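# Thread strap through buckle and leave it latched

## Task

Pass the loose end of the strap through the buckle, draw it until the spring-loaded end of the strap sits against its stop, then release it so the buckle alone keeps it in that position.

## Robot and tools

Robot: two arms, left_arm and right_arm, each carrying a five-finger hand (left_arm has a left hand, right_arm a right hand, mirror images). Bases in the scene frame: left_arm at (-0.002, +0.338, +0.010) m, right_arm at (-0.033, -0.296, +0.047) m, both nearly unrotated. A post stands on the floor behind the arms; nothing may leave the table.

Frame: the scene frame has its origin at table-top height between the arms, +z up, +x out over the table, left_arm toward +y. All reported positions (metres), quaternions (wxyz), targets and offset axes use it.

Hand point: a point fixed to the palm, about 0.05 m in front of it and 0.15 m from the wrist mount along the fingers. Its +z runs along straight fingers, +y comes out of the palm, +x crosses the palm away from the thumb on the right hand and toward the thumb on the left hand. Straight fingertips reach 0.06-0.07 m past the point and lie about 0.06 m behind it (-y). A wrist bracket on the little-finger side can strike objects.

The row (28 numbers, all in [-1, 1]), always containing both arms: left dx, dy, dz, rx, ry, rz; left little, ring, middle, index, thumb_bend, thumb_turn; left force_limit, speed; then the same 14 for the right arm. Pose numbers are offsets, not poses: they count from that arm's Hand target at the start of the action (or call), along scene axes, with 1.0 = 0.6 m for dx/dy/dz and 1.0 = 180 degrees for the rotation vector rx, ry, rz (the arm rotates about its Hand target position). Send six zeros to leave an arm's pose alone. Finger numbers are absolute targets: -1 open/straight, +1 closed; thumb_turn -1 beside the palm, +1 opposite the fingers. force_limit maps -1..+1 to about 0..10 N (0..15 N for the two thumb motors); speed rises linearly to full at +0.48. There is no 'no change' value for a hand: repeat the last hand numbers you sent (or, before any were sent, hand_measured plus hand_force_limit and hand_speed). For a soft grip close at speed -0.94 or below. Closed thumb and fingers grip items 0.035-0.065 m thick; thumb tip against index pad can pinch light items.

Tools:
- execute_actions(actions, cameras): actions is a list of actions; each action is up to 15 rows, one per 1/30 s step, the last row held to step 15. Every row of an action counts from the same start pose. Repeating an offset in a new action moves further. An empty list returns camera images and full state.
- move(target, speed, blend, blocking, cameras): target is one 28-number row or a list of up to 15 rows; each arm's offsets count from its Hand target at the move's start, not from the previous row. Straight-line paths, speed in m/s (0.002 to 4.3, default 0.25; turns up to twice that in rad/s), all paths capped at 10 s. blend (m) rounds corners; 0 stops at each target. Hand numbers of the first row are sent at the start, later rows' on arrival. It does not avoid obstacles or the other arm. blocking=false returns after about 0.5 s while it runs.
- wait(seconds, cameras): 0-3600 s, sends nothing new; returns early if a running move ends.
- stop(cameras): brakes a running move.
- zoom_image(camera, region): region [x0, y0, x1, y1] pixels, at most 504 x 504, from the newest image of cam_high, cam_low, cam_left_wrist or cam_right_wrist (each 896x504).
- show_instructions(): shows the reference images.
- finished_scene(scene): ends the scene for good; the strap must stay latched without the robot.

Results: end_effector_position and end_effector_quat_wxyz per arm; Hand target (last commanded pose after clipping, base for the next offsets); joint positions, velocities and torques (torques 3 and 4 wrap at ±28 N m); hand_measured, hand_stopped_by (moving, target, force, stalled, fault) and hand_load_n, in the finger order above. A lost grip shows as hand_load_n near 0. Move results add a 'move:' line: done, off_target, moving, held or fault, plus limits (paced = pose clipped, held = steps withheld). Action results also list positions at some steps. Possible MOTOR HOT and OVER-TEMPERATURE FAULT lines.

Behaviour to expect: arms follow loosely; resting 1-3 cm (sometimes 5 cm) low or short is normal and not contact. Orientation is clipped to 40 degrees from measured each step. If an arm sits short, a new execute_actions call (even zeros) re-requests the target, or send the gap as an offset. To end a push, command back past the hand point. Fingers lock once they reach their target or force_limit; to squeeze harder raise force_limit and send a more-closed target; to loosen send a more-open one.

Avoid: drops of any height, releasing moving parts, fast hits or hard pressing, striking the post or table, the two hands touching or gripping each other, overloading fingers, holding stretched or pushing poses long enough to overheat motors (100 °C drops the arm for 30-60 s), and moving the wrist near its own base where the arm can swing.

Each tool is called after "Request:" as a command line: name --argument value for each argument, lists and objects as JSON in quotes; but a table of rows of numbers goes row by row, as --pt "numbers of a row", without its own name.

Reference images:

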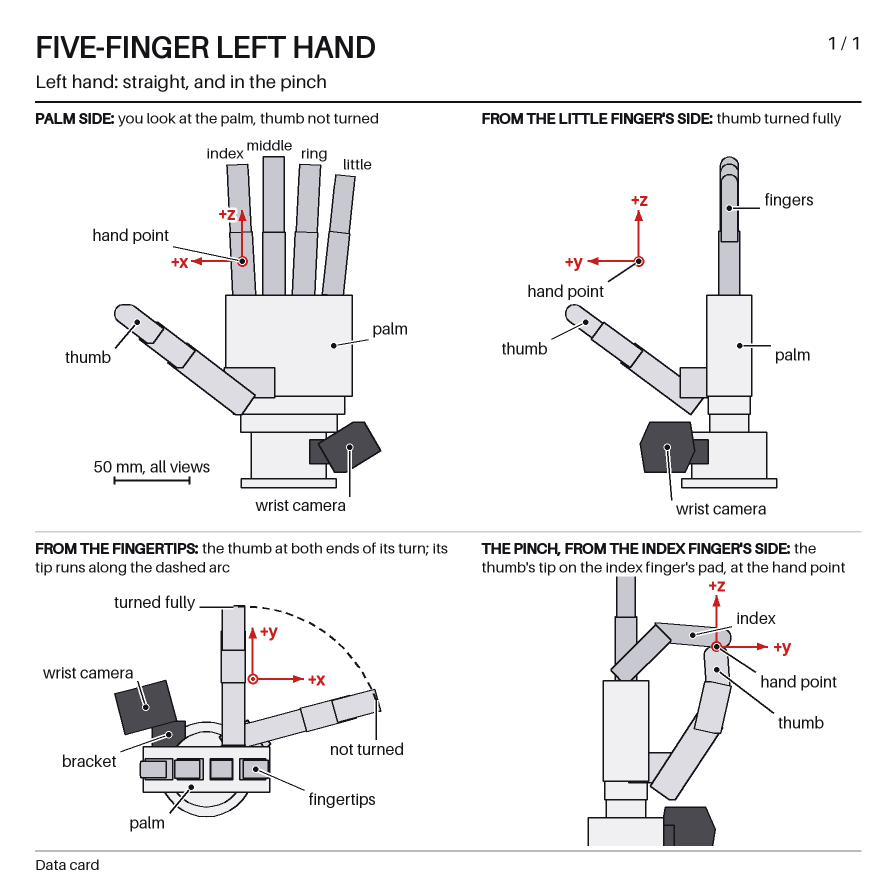

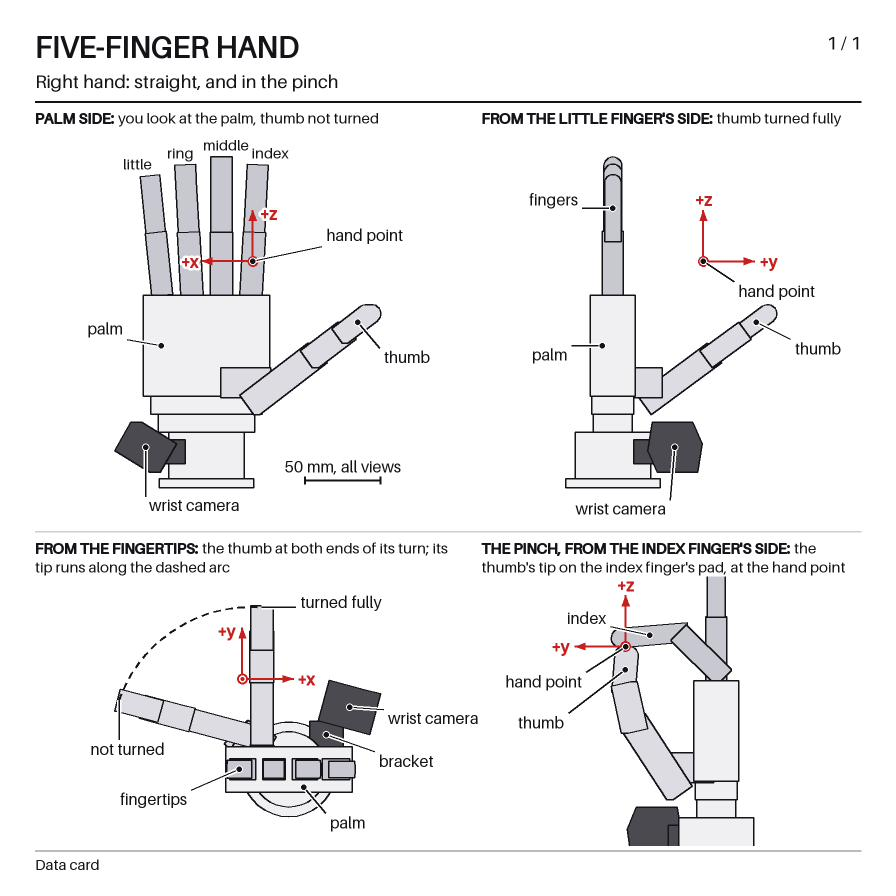

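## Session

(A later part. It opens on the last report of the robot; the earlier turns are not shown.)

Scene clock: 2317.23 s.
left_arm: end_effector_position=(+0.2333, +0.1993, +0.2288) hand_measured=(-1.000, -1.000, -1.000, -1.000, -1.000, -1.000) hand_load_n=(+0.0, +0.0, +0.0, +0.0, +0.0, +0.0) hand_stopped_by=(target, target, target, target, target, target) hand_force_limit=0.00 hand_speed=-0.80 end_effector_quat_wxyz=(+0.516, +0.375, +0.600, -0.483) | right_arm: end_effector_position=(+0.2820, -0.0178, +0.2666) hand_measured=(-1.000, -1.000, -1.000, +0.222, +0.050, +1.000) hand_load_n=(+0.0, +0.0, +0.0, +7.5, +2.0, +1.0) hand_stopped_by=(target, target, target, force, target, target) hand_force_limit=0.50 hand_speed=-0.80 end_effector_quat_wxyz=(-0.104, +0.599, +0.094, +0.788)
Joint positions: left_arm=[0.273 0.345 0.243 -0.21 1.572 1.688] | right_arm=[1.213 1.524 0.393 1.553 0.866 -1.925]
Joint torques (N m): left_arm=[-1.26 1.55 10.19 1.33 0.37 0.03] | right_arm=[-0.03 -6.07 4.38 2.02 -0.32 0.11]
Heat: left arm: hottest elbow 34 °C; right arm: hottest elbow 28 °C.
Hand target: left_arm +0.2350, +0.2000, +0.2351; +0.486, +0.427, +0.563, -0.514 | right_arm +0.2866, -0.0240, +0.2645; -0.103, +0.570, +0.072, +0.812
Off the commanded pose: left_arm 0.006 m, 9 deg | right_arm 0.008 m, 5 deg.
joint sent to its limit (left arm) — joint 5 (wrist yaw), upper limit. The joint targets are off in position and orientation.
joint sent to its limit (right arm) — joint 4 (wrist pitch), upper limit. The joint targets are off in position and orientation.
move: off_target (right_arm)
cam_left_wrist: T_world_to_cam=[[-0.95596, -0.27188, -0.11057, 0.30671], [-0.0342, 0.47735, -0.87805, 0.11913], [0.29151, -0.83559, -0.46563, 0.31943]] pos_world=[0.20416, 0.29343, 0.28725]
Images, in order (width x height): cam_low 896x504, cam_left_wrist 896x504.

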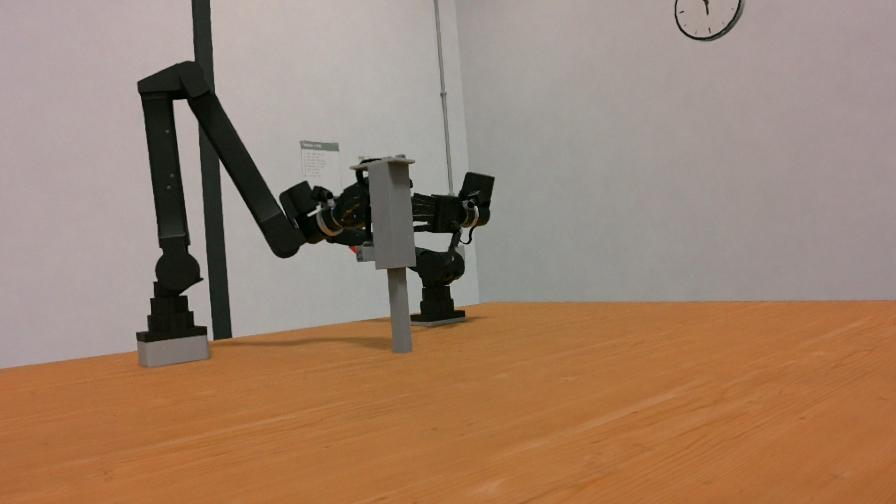

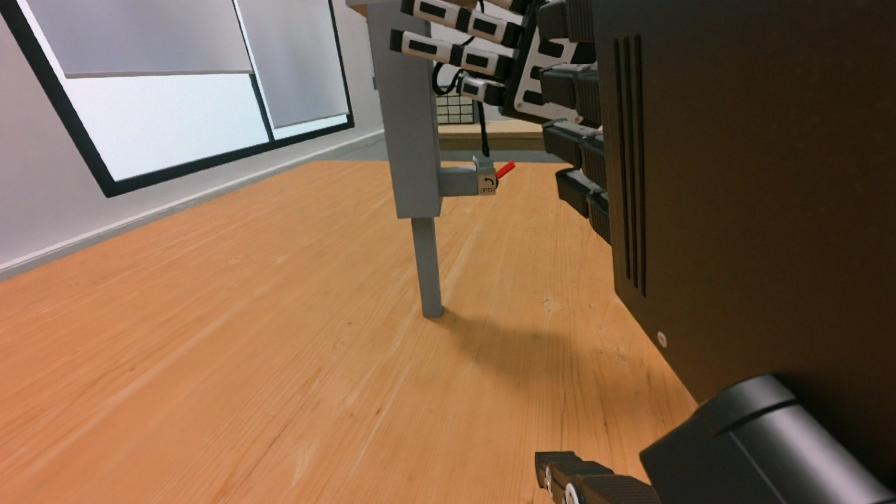

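Request:
move --target '[0,0,0,0,0,0,-1,-1,-1,-1,-1,-1,0,-0.8,0.0117,-0.0083,-0.0033,0,0,0,-1,-1,-1,0.5,0.05,1,0.5,-0.8]' --speed 0.03 --cameras '["cam_left_wrist","cam_low"]'

Request:
zoom_image --camera "cam_left_wrist" --region '[460, 130, 510, 180]'

Request:
zoom_image --camera "cam_low" --region '[350, 218, 386, 254]'

Scene clock: 2325.70 s.
left_arm: end_effector_position=(+0.2333, +0.1993, +0.2288) hand_measured=(-1.000, -1.000, -1.000, -1.000, -1.000, -1.000) hand_load_n=(+0.0, -0.5, +0.0, +0.0, +0.0, +0.0) hand_stopped_by=(target, target, target, target, target, target) hand_force_limit=0.00 hand_speed=-0.80 end_effector_quat_wxyz=(+0.516, +0.375, +0.600, -0.483) | right_arm: end_effector_position=(+0.2897, -0.0227, +0.2660) hand_measured=(-1.000, -1.000, -1.000, +0.222, +0.050, +1.000) hand_load_n=(+0.0, +0.0, +0.0, +7.5, +1.5, +0.5) hand_stopped_by=(target, target, target, force, target, target) hand_force_limit=0.50 hand_speed=-0.80 end_effector_quat_wxyz=(-0.103, +0.598, +0.089, +0.790)
Joint positions: left_arm=[0.273 0.345 0.243 -0.21 1.572 1.688] | right_arm=[1.186 1.527 0.393 1.553 0.849 -1.911]
Joint torques (N m): left_arm=[-1.26 1.44 10.17 1.31 0.38 0.03] | right_arm=[-0.09 -6.12 3.97 2.04 -0.68 0.12]
Heat: left arm: hottest elbow 34 °C; right arm: hottest elbow 28 °C.
Hand target: left_arm +0.2350, +0.2000, +0.2351; +0.486, +0.427, +0.563, -0.514 | right_arm +0.2936, -0.0290, +0.2625; -0.103, +0.570, +0.072, +0.812
Off the commanded pose: left_arm 0.006 m, 9 deg | right_arm 0.008 m, 5 deg.
joint sent to its limit (left arm) — joint 5 (wrist yaw), upper limit. The joint targets are off in position and orientation.
joint sent to its limit (right arm) — joint 4 (wrist pitch), upper limit. The joint targets are off in position and orientation.
move: off_target (right_arm)
cam_left_wrist: T_world_to_cam=[[-0.95596, -0.27188, -0.11057, 0.30671], [-0.0342, 0.47735, -0.87805, 0.11913], [0.29151, -0.83559, -0.46563, 0.31943]] pos_world=[0.20416, 0.29343, 0.28725]
Images, in order (width x height): cam_low 896x504, cam_left_wrist 896x504.

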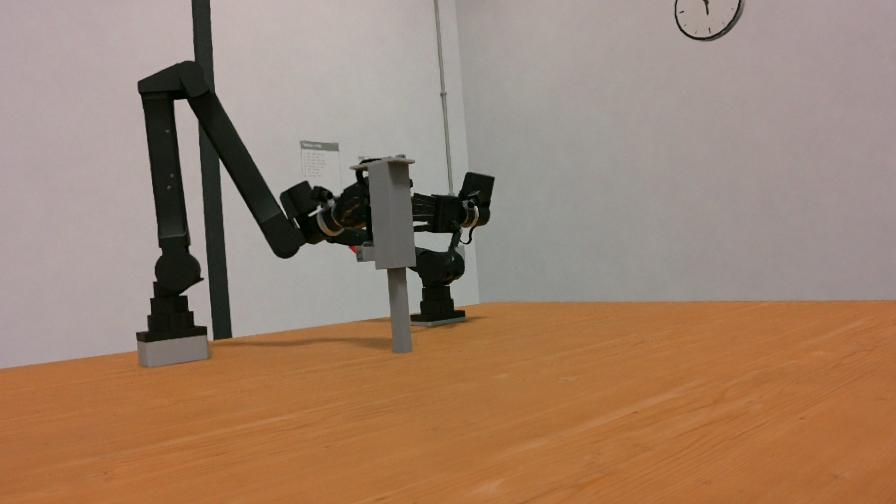

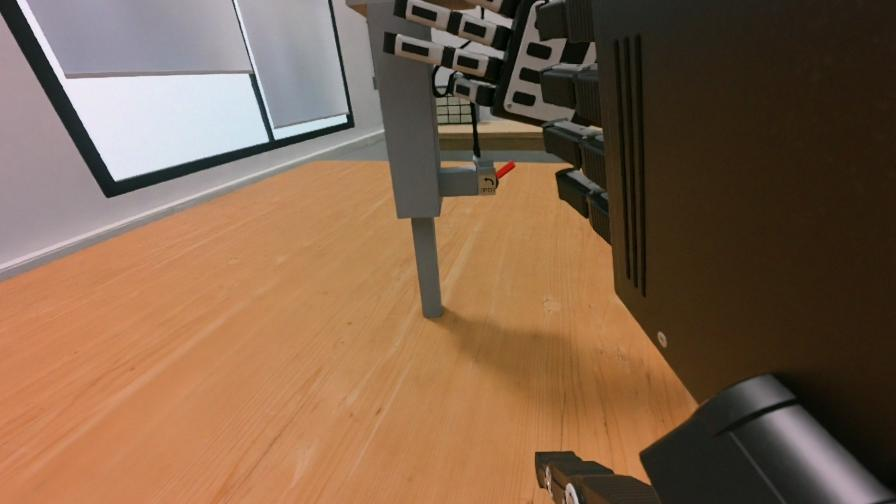

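Scaled by 10.080.

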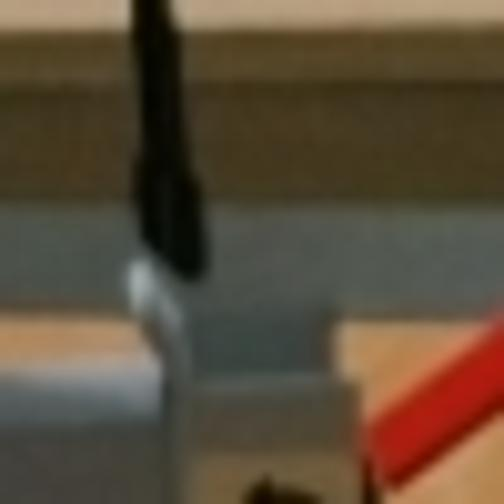

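Scaled by 14.000.

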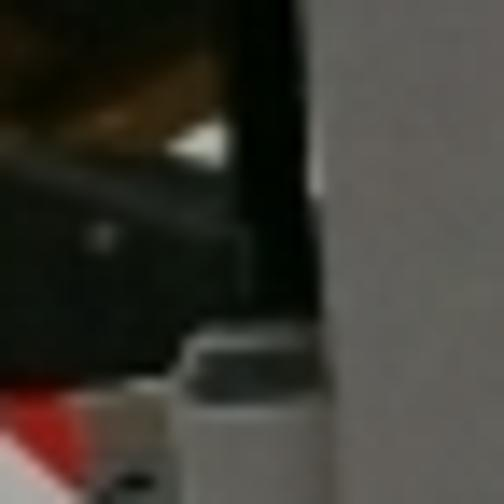

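Request:
zoom_image --camera "cam_low" --region '[354, 222, 380, 248]'

Request:
zoom_image --camera "cam_left_wrist" --region '[464, 144, 496, 176]'

Scaled by 19.385.

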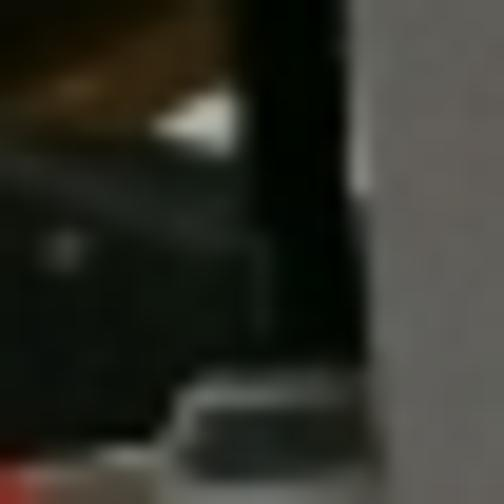

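Scaled by 15.750.

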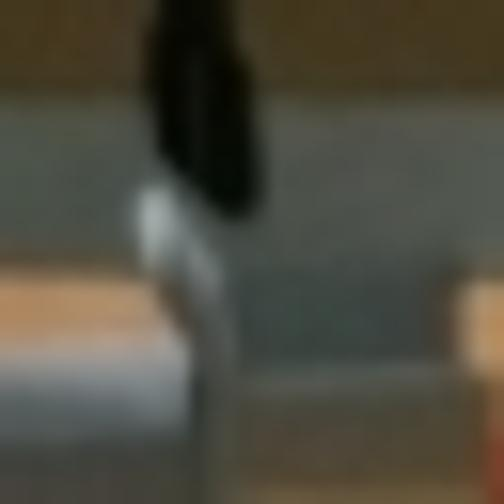

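Request:
move --target '[0,0,0,0,0,0,-1,-1,-1,-1,-1,-1,0,-0.8,-0.0045,-0.0088,0,0,0,0,-1,-1,-1,0.5,0.05,1,0.5,-0.8]' --speed 0.03 --cameras '["cam_left_wrist","cam_low"]'

Request:
zoom_image --camera "cam_left_wrist" --region '[464, 144, 496, 176]'

Request:
zoom_image --camera "cam_low" --region '[354, 222, 380, 248]'

Scene clock: 2346.73 s.
left_arm: end_effector_position=(+0.2333, +0.1993, +0.2288) hand_measured=(-1.000, -1.000, -1.000, -1.000, -1.000, -1.000) hand_load_n=(+0.0, +0.0, +0.0, +0.0, +0.0, +0.0) hand_stopped_by=(target, target, target, target, target, target) hand_force_limit=0.00 hand_speed=-0.80 end_effector_quat_wxyz=(+0.516, +0.375, +0.600, -0.483) | right_arm: end_effector_position=(+0.2878, -0.0272, +0.2608) hand_measured=(-1.000, -1.000, -1.000, +0.222, +0.050, +1.000) hand_load_n=(+0.0, +0.0, +0.0, +7.5, +2.0, +0.5) hand_stopped_by=(target, target, target, force, target, target) hand_force_limit=0.50 hand_speed=-0.80 end_effector_quat_wxyz=(-0.099, +0.602, +0.094, +0.787)
Joint positions: left_arm=[0.273 0.345 0.243 -0.21 1.572 1.688] | right_arm=[1.186 1.527 0.376 1.553 0.849 -1.91]
Joint torques (N m): left_arm=[-1.26 1.44 10.19 1.35 0.37 0.03] | right_arm=[0.03 -7 3.92 2.06 -0.58 0.11]
Heat: left arm: hottest elbow 34 °C; right arm: hottest elbow 28 °C.
Hand target: left_arm +0.2350, +0.2000, +0.2351; +0.486, +0.427, +0.563, -0.514 | right_arm +0.2909, -0.0343, +0.2625; -0.103, +0.570, +0.072, +0.812
Off the commanded pose: left_arm 0.006 m, 9 deg | right_arm 0.008 m, 5 deg.
joint sent to its limit (left arm) — joint 5 (wrist yaw), upper limit. The joint targets are off in position and orientation.
joint sent to its limit (right arm) — joint 4 (wrist pitch), upper limit. The joint targets are off in position and orientation.
move: off_target (right_arm)
cam_left_wrist: T_world_to_cam=[[-0.95596, -0.27188, -0.11057, 0.30671], [-0.0342, 0.47735, -0.87805, 0.11913], [0.29151, -0.83559, -0.46563, 0.31943]] pos_world=[0.20416, 0.29343, 0.28725]
Images, in order (width x height): cam_low 896x504, cam_left_wrist 896x504.

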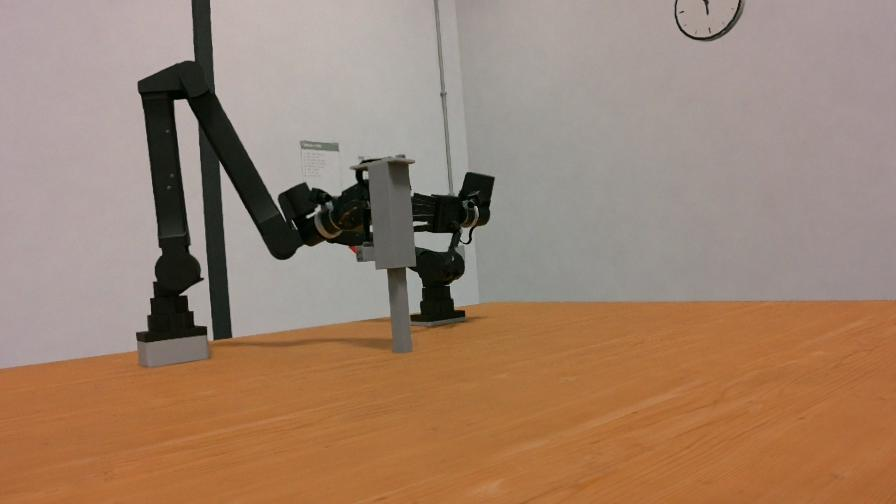

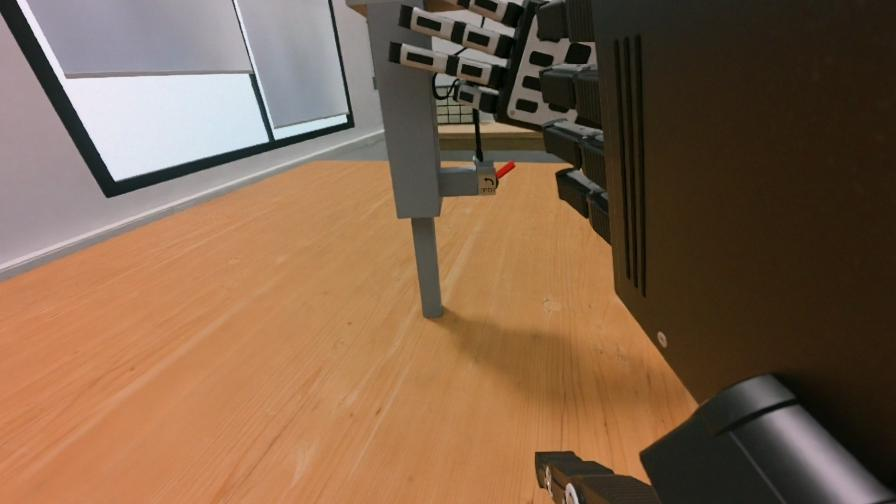

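Scaled by 15.750.

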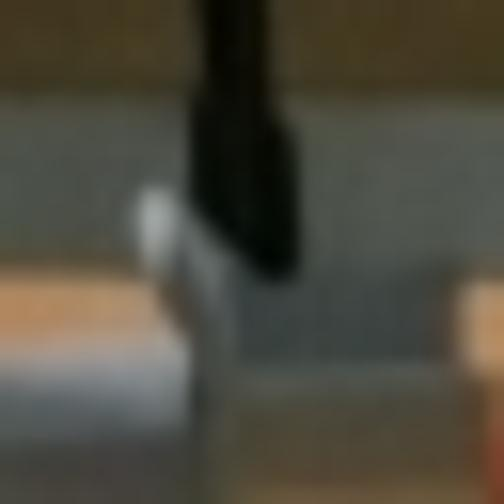

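Scaled by 19.385.

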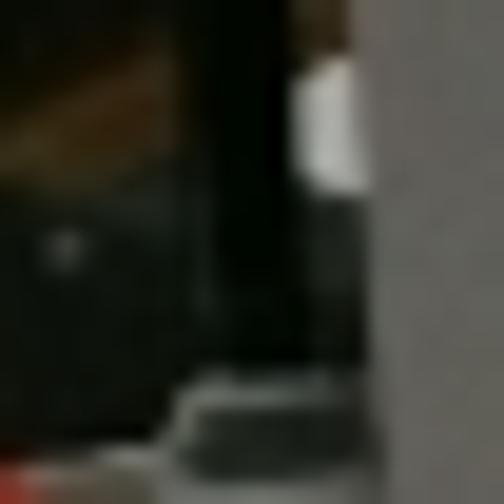

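Request:
move --target '[0,0,0,0,0,0,-1,-1,-1,-1,-1,-1,0,-0.8,0,0.005,-0.015,0,0,0,-1,-1,-1,0.5,0.05,1,0.5,-0.8]' --speed 0.03 --cameras '["cam_left_wrist","cam_low"]'

Request:
zoom_image --camera "cam_left_wrist" --region '[464, 144, 496, 176]'

Request:
zoom_image --camera "cam_low" --region '[354, 222, 380, 248]'

Scene clock: 2356.07 s.
left_arm: end_effector_position=(+0.2333, +0.1993, +0.2288) hand_measured=(-1.000, -1.000, -1.000, -1.000, -1.000, -1.000) hand_load_n=(+0.0, +0.0, +0.0, +0.0, +0.0, +0.0) hand_stopped_by=(target, target, target, target, target, target) hand_force_limit=0.00 hand_speed=-0.80 end_effector_quat_wxyz=(+0.516, +0.375, +0.600, -0.483) | right_arm: end_effector_position=(+0.2882, -0.0259, +0.2561) hand_measured=(-1.000, -1.000, -1.000, +0.222, +0.050, +1.000) hand_load_n=(+0.0, +0.5, +0.0, +7.5, +2.0, +1.0) hand_stopped_by=(target, target, target, force, target, target) hand_force_limit=0.50 hand_speed=-0.80 end_effector_quat_wxyz=(-0.103, +0.605, +0.093, +0.784)
Joint positions: left_arm=[0.273 0.345 0.243 -0.21 1.572 1.688] | right_arm=[1.186 1.538 0.376 1.553 0.849 -1.893]
Joint torques (N m): left_arm=[-1.26 1.49 10.18 1.32 0.37 0.03] | right_arm=[0.44 -6.07 3.99 2.06 -0.3 0.11]
Heat: left arm: hottest elbow 34 °C; right arm: hottest elbow 27 °C.
Hand target: left_arm +0.2350, +0.2000, +0.2351; +0.486, +0.427, +0.563, -0.514 | right_arm +0.2909, -0.0313, +0.2535; -0.103, +0.570, +0.072, +0.812
Off the commanded pose: left_arm 0.006 m, 9 deg | right_arm 0.007 m, 6 deg.
joint sent to its limit (left arm) — joint 5 (wrist yaw), upper limit. The joint targets are off in position and orientation.
joint sent to its limit (right arm) — joint 4 (wrist pitch), upper limit. The joint targets are off in position and orientation.
move: off_target (right_arm)
cam_left_wrist: T_world_to_cam=[[-0.95596, -0.27188, -0.11057, 0.30671], [-0.0342, 0.47735, -0.87805, 0.11913], [0.29151, -0.83559, -0.46563, 0.31943]] pos_world=[0.20416, 0.29343, 0.28725]
Images, in order (width x height): cam_low 896x504, cam_left_wrist 896x504.

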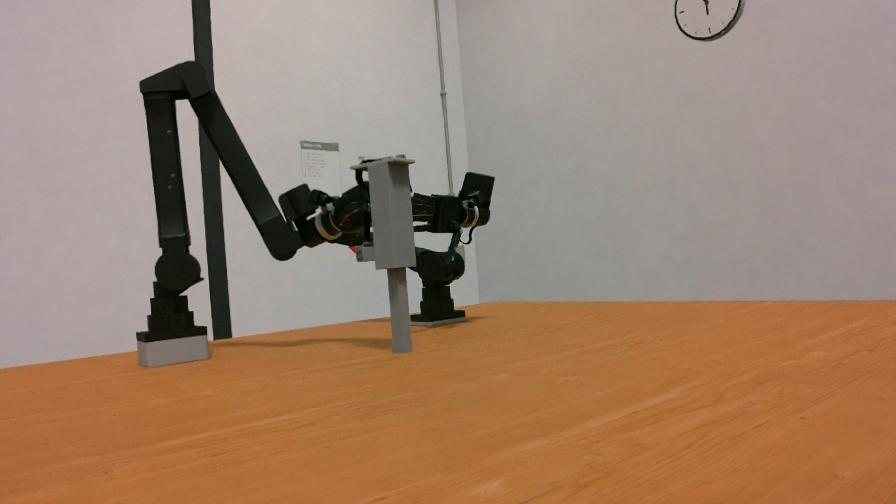

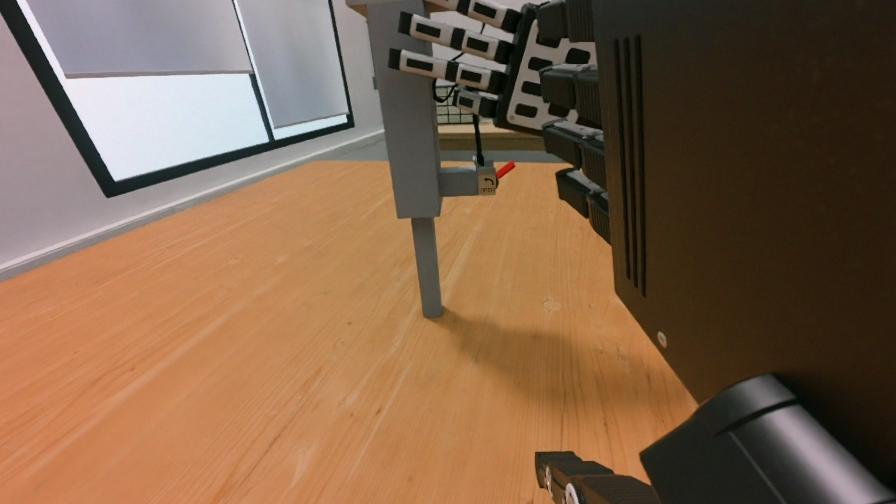

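Scaled by 15.750.

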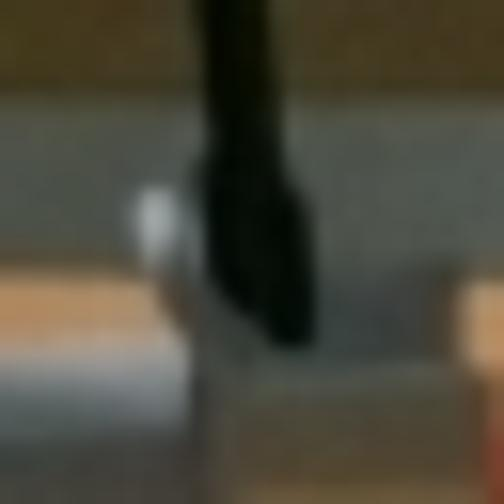

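Scaled by 19.385.

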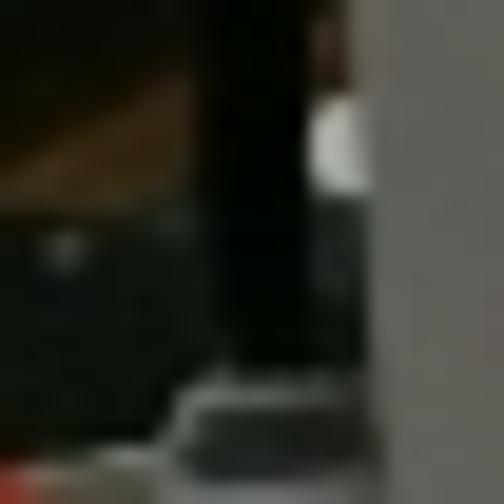

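Request:
move --target '[0,0,0,0,0,0,-1,-1,-1,-1,-1,-1,0,-0.8,0,0.0,-0.0133,0,0,0,-1,-1,-1,0.5,0.05,1,0.5,-0.8]' --speed 0.03 --cameras '["cam_left_wrist","cam_low"]'

Request:
zoom_image --camera "cam_left_wrist" --region '[464, 144, 496, 176]'

Request:
zoom_image --camera "cam_low" --region '[354, 222, 380, 248]'

Scene clock: 2368.93 s.
left_arm: end_effector_position=(+0.2333, +0.1993, +0.2288) hand_measured=(-1.000, -1.000, -1.000, -1.000, -1.000, -1.000) hand_load_n=(+0.0, +0.0, +0.0, +0.0, +0.0, +0.0) hand_stopped_by=(target, target, target, target, target, target) hand_force_limit=0.00 hand_speed=-0.80 end_effector_quat_wxyz=(+0.516, +0.375, +0.600, -0.483) | right_arm: end_effector_position=(+0.2888, -0.0243, +0.2498) hand_measured=(-1.000, -1.000, -1.000, +0.222, +0.050, +1.000) hand_load_n=(+0.0, +0.0, +0.0, +7.5, +2.0, +1.0) hand_stopped_by=(target, target, target, force, target, target) hand_force_limit=0.50 hand_speed=-0.80 end_effector_quat_wxyz=(-0.105, +0.608, +0.093, +0.781)
Joint positions: left_arm=[0.273 0.345 0.243 -0.21 1.572 1.688] | right_arm=[1.186 1.553 0.376 1.553 0.849 -1.877]
Joint torques (N m): left_arm=[-1.2 1.55 10.18 1.35 0.38 0.04] | right_arm=[0.38 -6.18 3.59 2.07 -0.15 0.11]
Heat: left arm: hottest elbow 34 °C; right arm: hottest elbow 27 °C.
Hand target: left_arm +0.2350, +0.2000, +0.2351; +0.486, +0.427, +0.563, -0.514 | right_arm +0.2909, -0.0313, +0.2455; -0.103, +0.570, +0.072, +0.812
Off the commanded pose: left_arm 0.006 m, 9 deg | right_arm 0.008 m, 6 deg.
joint sent to its limit (left arm) — joint 5 (wrist yaw), upper limit. The joint targets are off in position and orientation.
joint sent to its limit (right arm) — joint 4 (wrist pitch), upper limit. The joint targets are off in position and orientation.
move: off_target (right_arm)
cam_left_wrist: T_world_to_cam=[[-0.95596, -0.27188, -0.11057, 0.30671], [-0.0342, 0.47735, -0.87805, 0.11913], [0.29151, -0.83559, -0.46563, 0.31943]] pos_world=[0.20416, 0.29343, 0.28725]
Images, in order (width x height): cam_low 896x504, cam_left_wrist 896x504.

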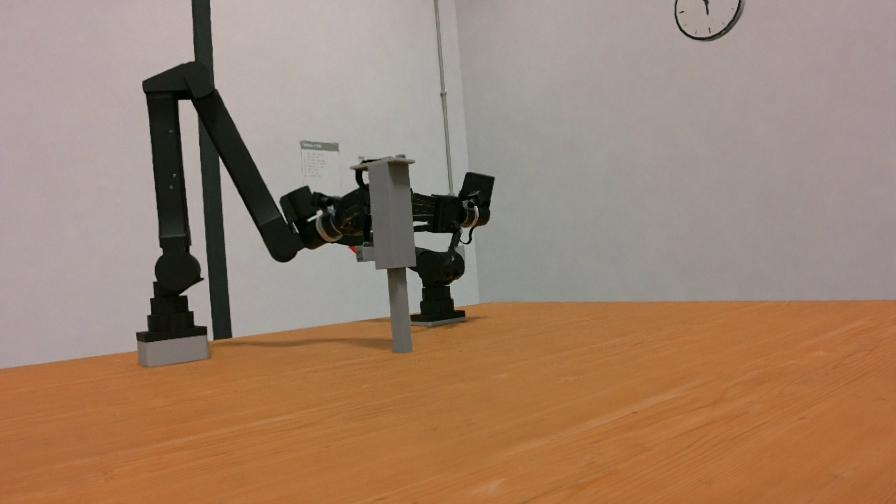

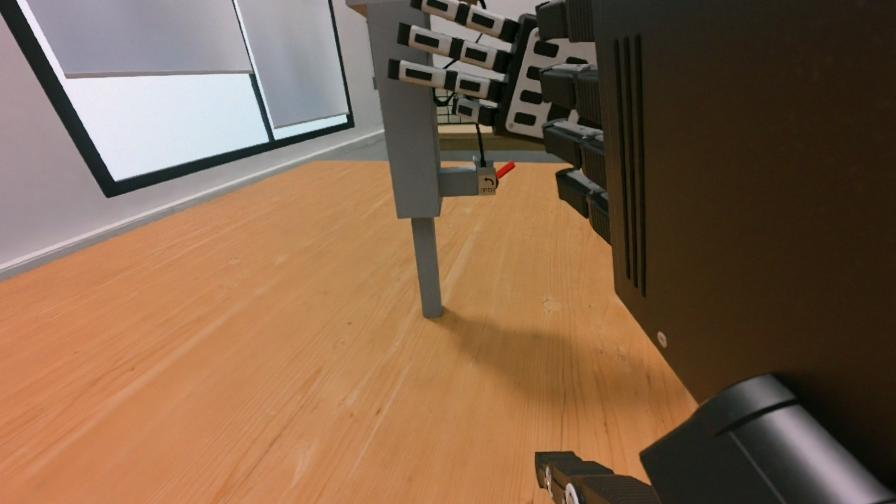

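Scaled by 15.750.

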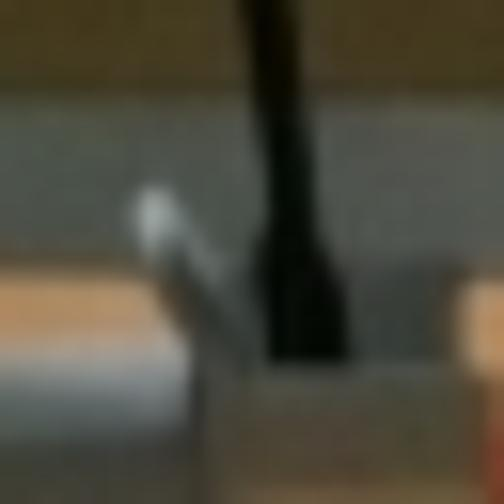

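Scaled by 19.385.

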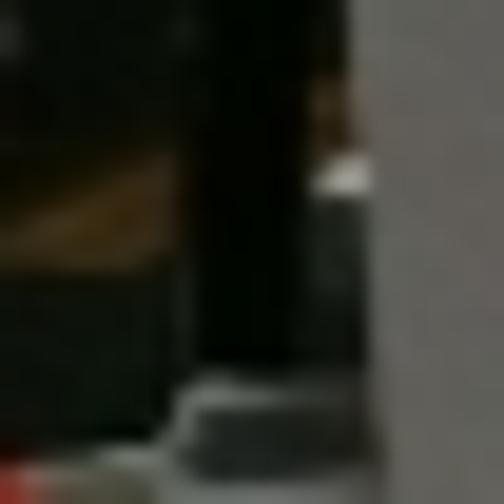

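Request:
move --target '[0,0,0,0,0,0,-1,-1,-1,-1,-1,-1,0,-0.8,0.0067,0.0,-0.008,0,0,0,-1,-1,-1,0.5,0.05,1,0.5,-0.8]' --speed 0.03 --cameras '["cam_left_wrist","cam_low"]'

Request:
zoom_image --camera "cam_left_wrist" --region '[464, 144, 496, 176]'

Request:
zoom_image --camera "cam_low" --region '[354, 222, 380, 248]'

Scene clock: 2375.77 s.
left_arm: end_effector_position=(+0.2333, +0.1993, +0.2288) hand_measured=(-1.000, -1.000, -1.000, -1.000, -1.000, -1.000) hand_load_n=(-0.5, +0.0, +0.0, +0.0, +0.0, +0.0) hand_stopped_by=(target, target, target, target, target, target) hand_force_limit=0.00 hand_speed=-0.80 end_effector_quat_wxyz=(+0.516, +0.375, +0.600, -0.483) | right_arm: end_effector_position=(+0.2909, -0.0249, +0.2436) hand_measured=(-1.000, -1.000, -1.000, +0.222, +0.050, +1.000) hand_load_n=(+0.0, +0.0, -0.5, +7.0, +2.0, +0.5) hand_stopped_by=(target, target, target, force, target, target) hand_force_limit=0.50 hand_speed=-0.80 end_effector_quat_wxyz=(-0.103, +0.612, +0.093, +0.778)
Joint positions: left_arm=[0.273 0.345 0.243 -0.21 1.572 1.688] | right_arm=[1.18 1.568 0.376 1.553 0.849 -1.865]
Joint torques (N m): left_arm=[-1.26 1.49 10.19 1.32 0.37 0.04] | right_arm=[-0.09 -6.24 3.7 2.09 -0.51 0.12]
Heat: left arm: hottest elbow 34 °C; right arm: hottest elbow 27 °C.
Hand target: left_arm +0.2350, +0.2000, +0.2351; +0.486, +0.427, +0.563, -0.514 | right_arm +0.2949, -0.0313, +0.2407; -0.103, +0.570, +0.072, +0.812
Off the commanded pose: left_arm 0.006 m, 9 deg | right_arm 0.008 m, 7 deg.
joint sent to its limit (left arm) — joint 5 (wrist yaw), upper limit. The joint targets are off in position and orientation.
joint sent to its limit (right arm) — joint 4 (wrist pitch), upper limit. The joint targets are off in position and orientation.
move: off_target (right_arm)
cam_left_wrist: T_world_to_cam=[[-0.95596, -0.27188, -0.11057, 0.30671], [-0.0342, 0.47735, -0.87805, 0.11913], [0.29151, -0.83559, -0.46563, 0.31943]] pos_world=[0.20416, 0.29343, 0.28725]
Images, in order (width x height): cam_low 896x504, cam_left_wrist 896x504.

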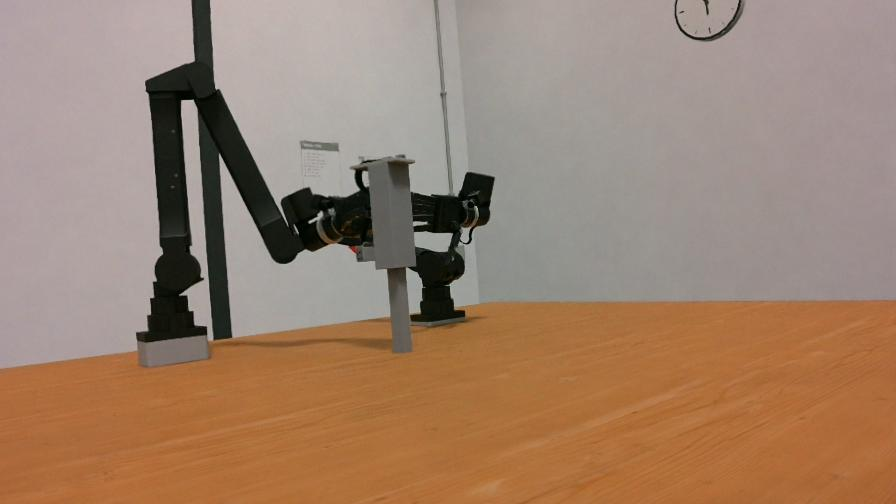

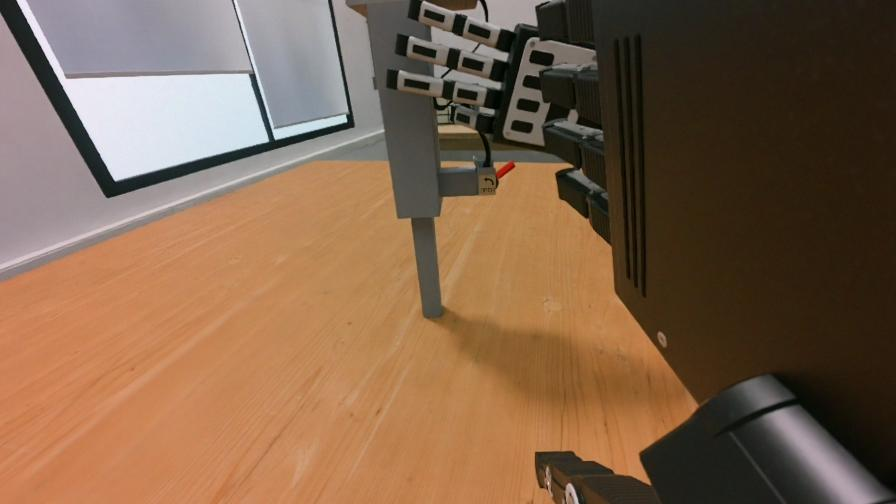

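Scaled by 15.750.

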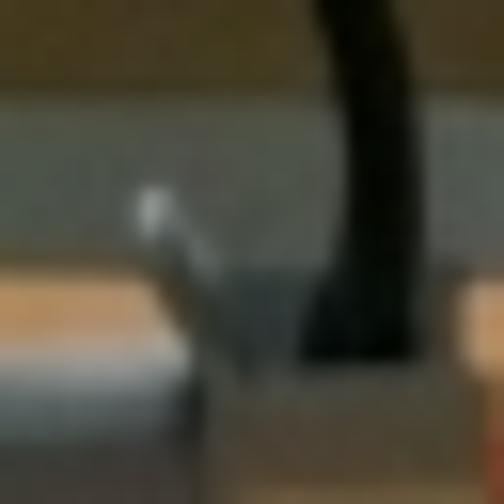

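Scaled by 19.385.

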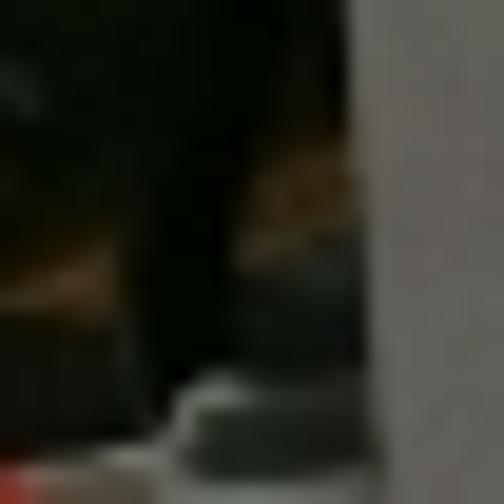

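Request:
move --target '[0,0,0,0,0,0,-1,-1,-1,-1,-1,-1,0,-0.8,-0.0033,0.0,0.037,0,0,0,-1,-1,-1,0.5,0.05,1,0.5,-0.8]' --speed 0.03 --cameras '["cam_left_wrist","cam_low"]'

Request:
zoom_image --camera "cam_left_wrist" --region '[464, 144, 496, 176]'

Request:
zoom_image --camera "cam_low" --region '[354, 222, 380, 248]'

Scene clock: 2386.17 s.
left_arm: end_effector_position=(+0.2333, +0.1993, +0.2288) hand_measured=(-1.000, -1.000, -1.000, -1.000, -1.000, -1.000) hand_load_n=(+0.0, +0.0, +0.0, +0.0, +0.0, +0.0) hand_stopped_by=(target, target, target, target, target, target) hand_force_limit=0.00 hand_speed=-0.80 end_effector_quat_wxyz=(+0.516, +0.375, +0.600, -0.483) | right_arm: end_effector_position=(+0.2905, -0.0262, +0.2499) hand_measured=(-1.000, -1.000, -1.000, +0.222, +0.050, +1.000) hand_load_n=(+0.0, +0.0, +0.0, +7.5, +2.0, +1.0) hand_stopped_by=(target, target, target, force, target, target) hand_force_limit=0.50 hand_speed=-0.80 end_effector_quat_wxyz=(-0.106, +0.609, +0.089, +0.781)
Joint positions: left_arm=[0.273 0.345 0.243 -0.21 1.572 1.688] | right_arm=[1.18 1.551 0.376 1.553 0.849 -1.87]
Joint torques (N m): left_arm=[-1.2 1.44 10.18 1.32 0.38 0.04] | right_arm=[0.38 -8.23 4.56 2.07 -0.56 -0.24]
Heat: left arm: hottest elbow 34 °C; right arm: hottest elbow 27 °C.
Hand target: left_arm +0.2350, +0.2000, +0.2351; +0.486, +0.427, +0.563, -0.514 | right_arm +0.2930, -0.0313, +0.2629; -0.103, +0.570, +0.072, +0.812
Off the commanded pose: left_arm 0.006 m, 9 deg | right_arm 0.014 m, 6 deg.
joint sent to its limit (left arm) — joint 5 (wrist yaw), upper limit. The joint targets are off in position and orientation.
joint sent to its limit (right arm) — joint 4 (wrist pitch), upper limit. The joint targets are off in position and orientation.
move: off_target (right_arm)
cam_left_wrist: T_world_to_cam=[[-0.95596, -0.27188, -0.11057, 0.30671], [-0.0342, 0.47735, -0.87805, 0.11913], [0.29151, -0.83559, -0.46563, 0.31943]] pos_world=[0.20416, 0.29343, 0.28725]
Images, in order (width x height): cam_low 896x504, cam_left_wrist 896x504.

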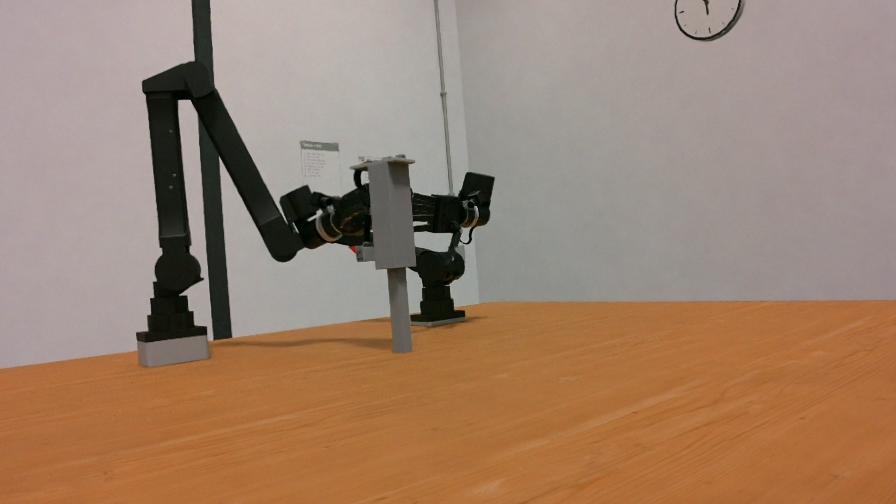

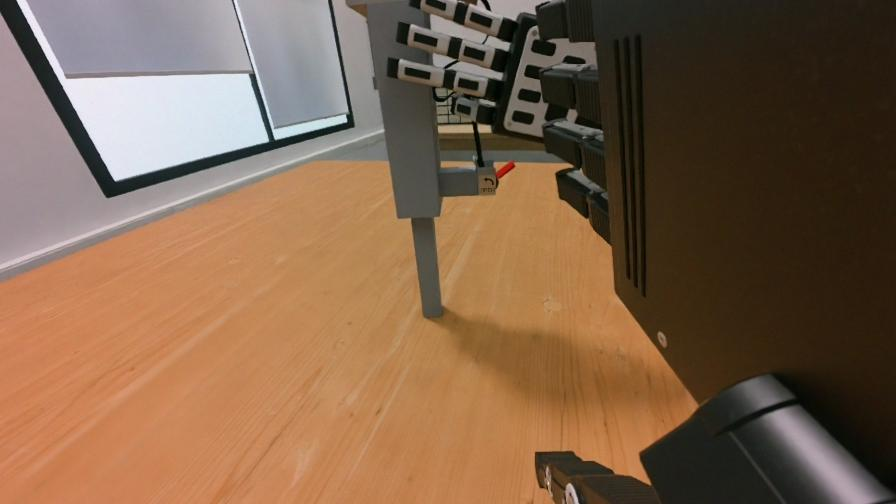

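Scaled by 15.750.

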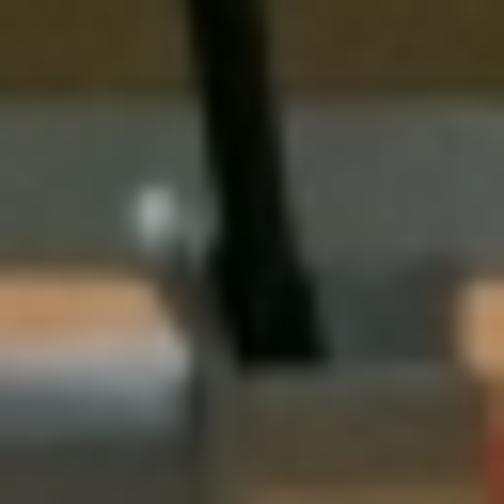

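Scaled by 19.385.

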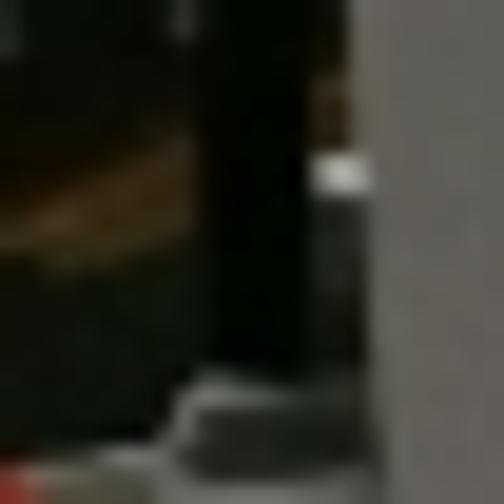

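Request:
move --target '[0,0,0,0,0,0,-1,-1,-1,-1,-1,-1,0,-0.8,0.0083,0.001,0,0,0,0,-1,-1,-1,0.5,0.05,1,0.5,-0.8]' --speed 0.03 --cameras '["cam_left_wrist","cam_low"]'

Request:
zoom_image --camera "cam_left_wrist" --region '[464, 144, 496, 176]'

Request:
zoom_image --camera "cam_low" --region '[354, 222, 380, 248]'

Scene clock: 2398.33 s.
left_arm: end_effector_position=(+0.2333, +0.1993, +0.2288) hand_measured=(-1.000, -1.000, -1.000, -1.000, -1.000, -1.000) hand_load_n=(+0.0, +0.0, +0.0, +0.0, +0.0, +0.0) hand_stopped_by=(target, target, target, target, target, target) hand_force_limit=0.00 hand_speed=-0.80 end_effector_quat_wxyz=(+0.516, +0.375, +0.600, -0.483) | right_arm: end_effector_position=(+0.2925, -0.0266, +0.2506) hand_measured=(-1.000, -1.000, -1.000, +0.222, +0.050, +1.000) hand_load_n=(+0.0, +0.0, +0.0, +7.0, +1.5, +1.0) hand_stopped_by=(target, target, target, force, target, target) hand_force_limit=0.50 hand_speed=-0.80 end_effector_quat_wxyz=(-0.106, +0.607, +0.090, +0.782)
Joint positions: left_arm=[0.273 0.345 0.243 -0.21 1.572 1.688] | right_arm=[1.172 1.551 0.376 1.553 0.839 -1.87]
Joint torques (N m): left_arm=[-1.2 1.49 10.18 1.31 0.38 0.03] | right_arm=[-0.09 -7.65 5.09 2.07 -0.64 -0.2]
Heat: left arm: hottest elbow 34 °C; right arm: hottest elbow 27 °C.
Hand target: left_arm +0.2350, +0.2000, +0.2351; +0.486, +0.427, +0.563, -0.514 | right_arm +0.2979, -0.0307, +0.2629; -0.103, +0.570, +0.072, +0.812
Off the commanded pose: left_arm 0.006 m, 9 deg | right_arm 0.014 m, 6 deg.
joint sent to its limit (left arm) — joint 5 (wrist yaw), upper limit. The joint targets are off in position and orientation.
joint sent to its limit (right arm) — joint 4 (wrist pitch), upper limit. The joint targets are off in position and orientation.
move: off_target (right_arm)
cam_left_wrist: T_world_to_cam=[[-0.95596, -0.27188, -0.11057, 0.30671], [-0.0342, 0.47735, -0.87805, 0.11913], [0.29151, -0.83559, -0.46563, 0.31943]] pos_world=[0.20416, 0.29343, 0.28725]
Images, in order (width x height): cam_low 896x504, cam_left_wrist 896x504.

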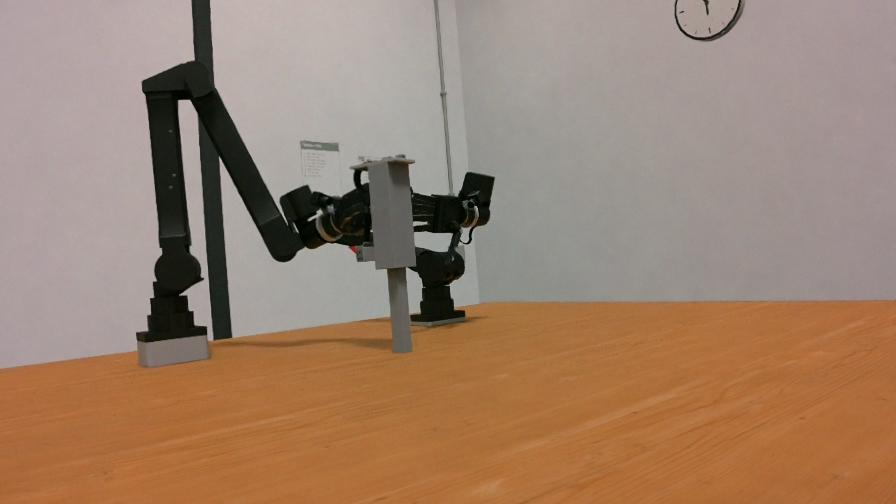

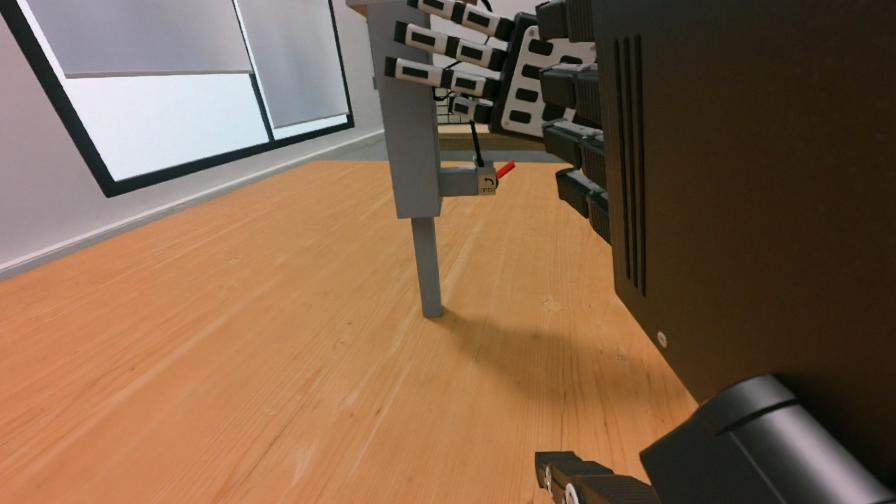

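Scaled by 15.750.

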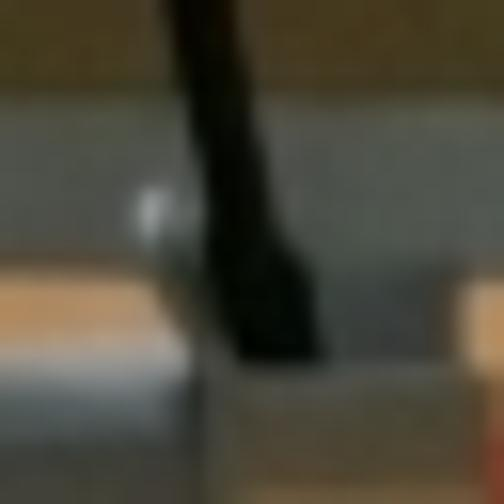

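Scaled by 19.385.

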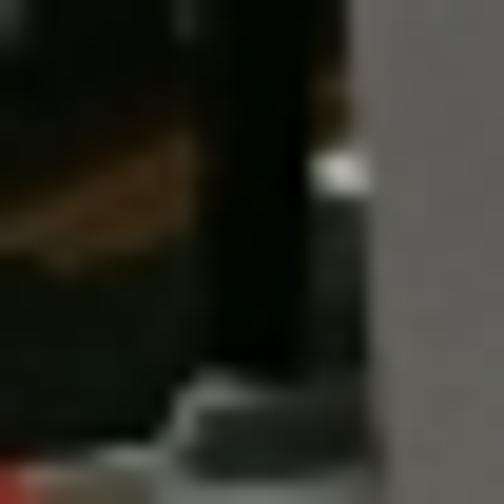

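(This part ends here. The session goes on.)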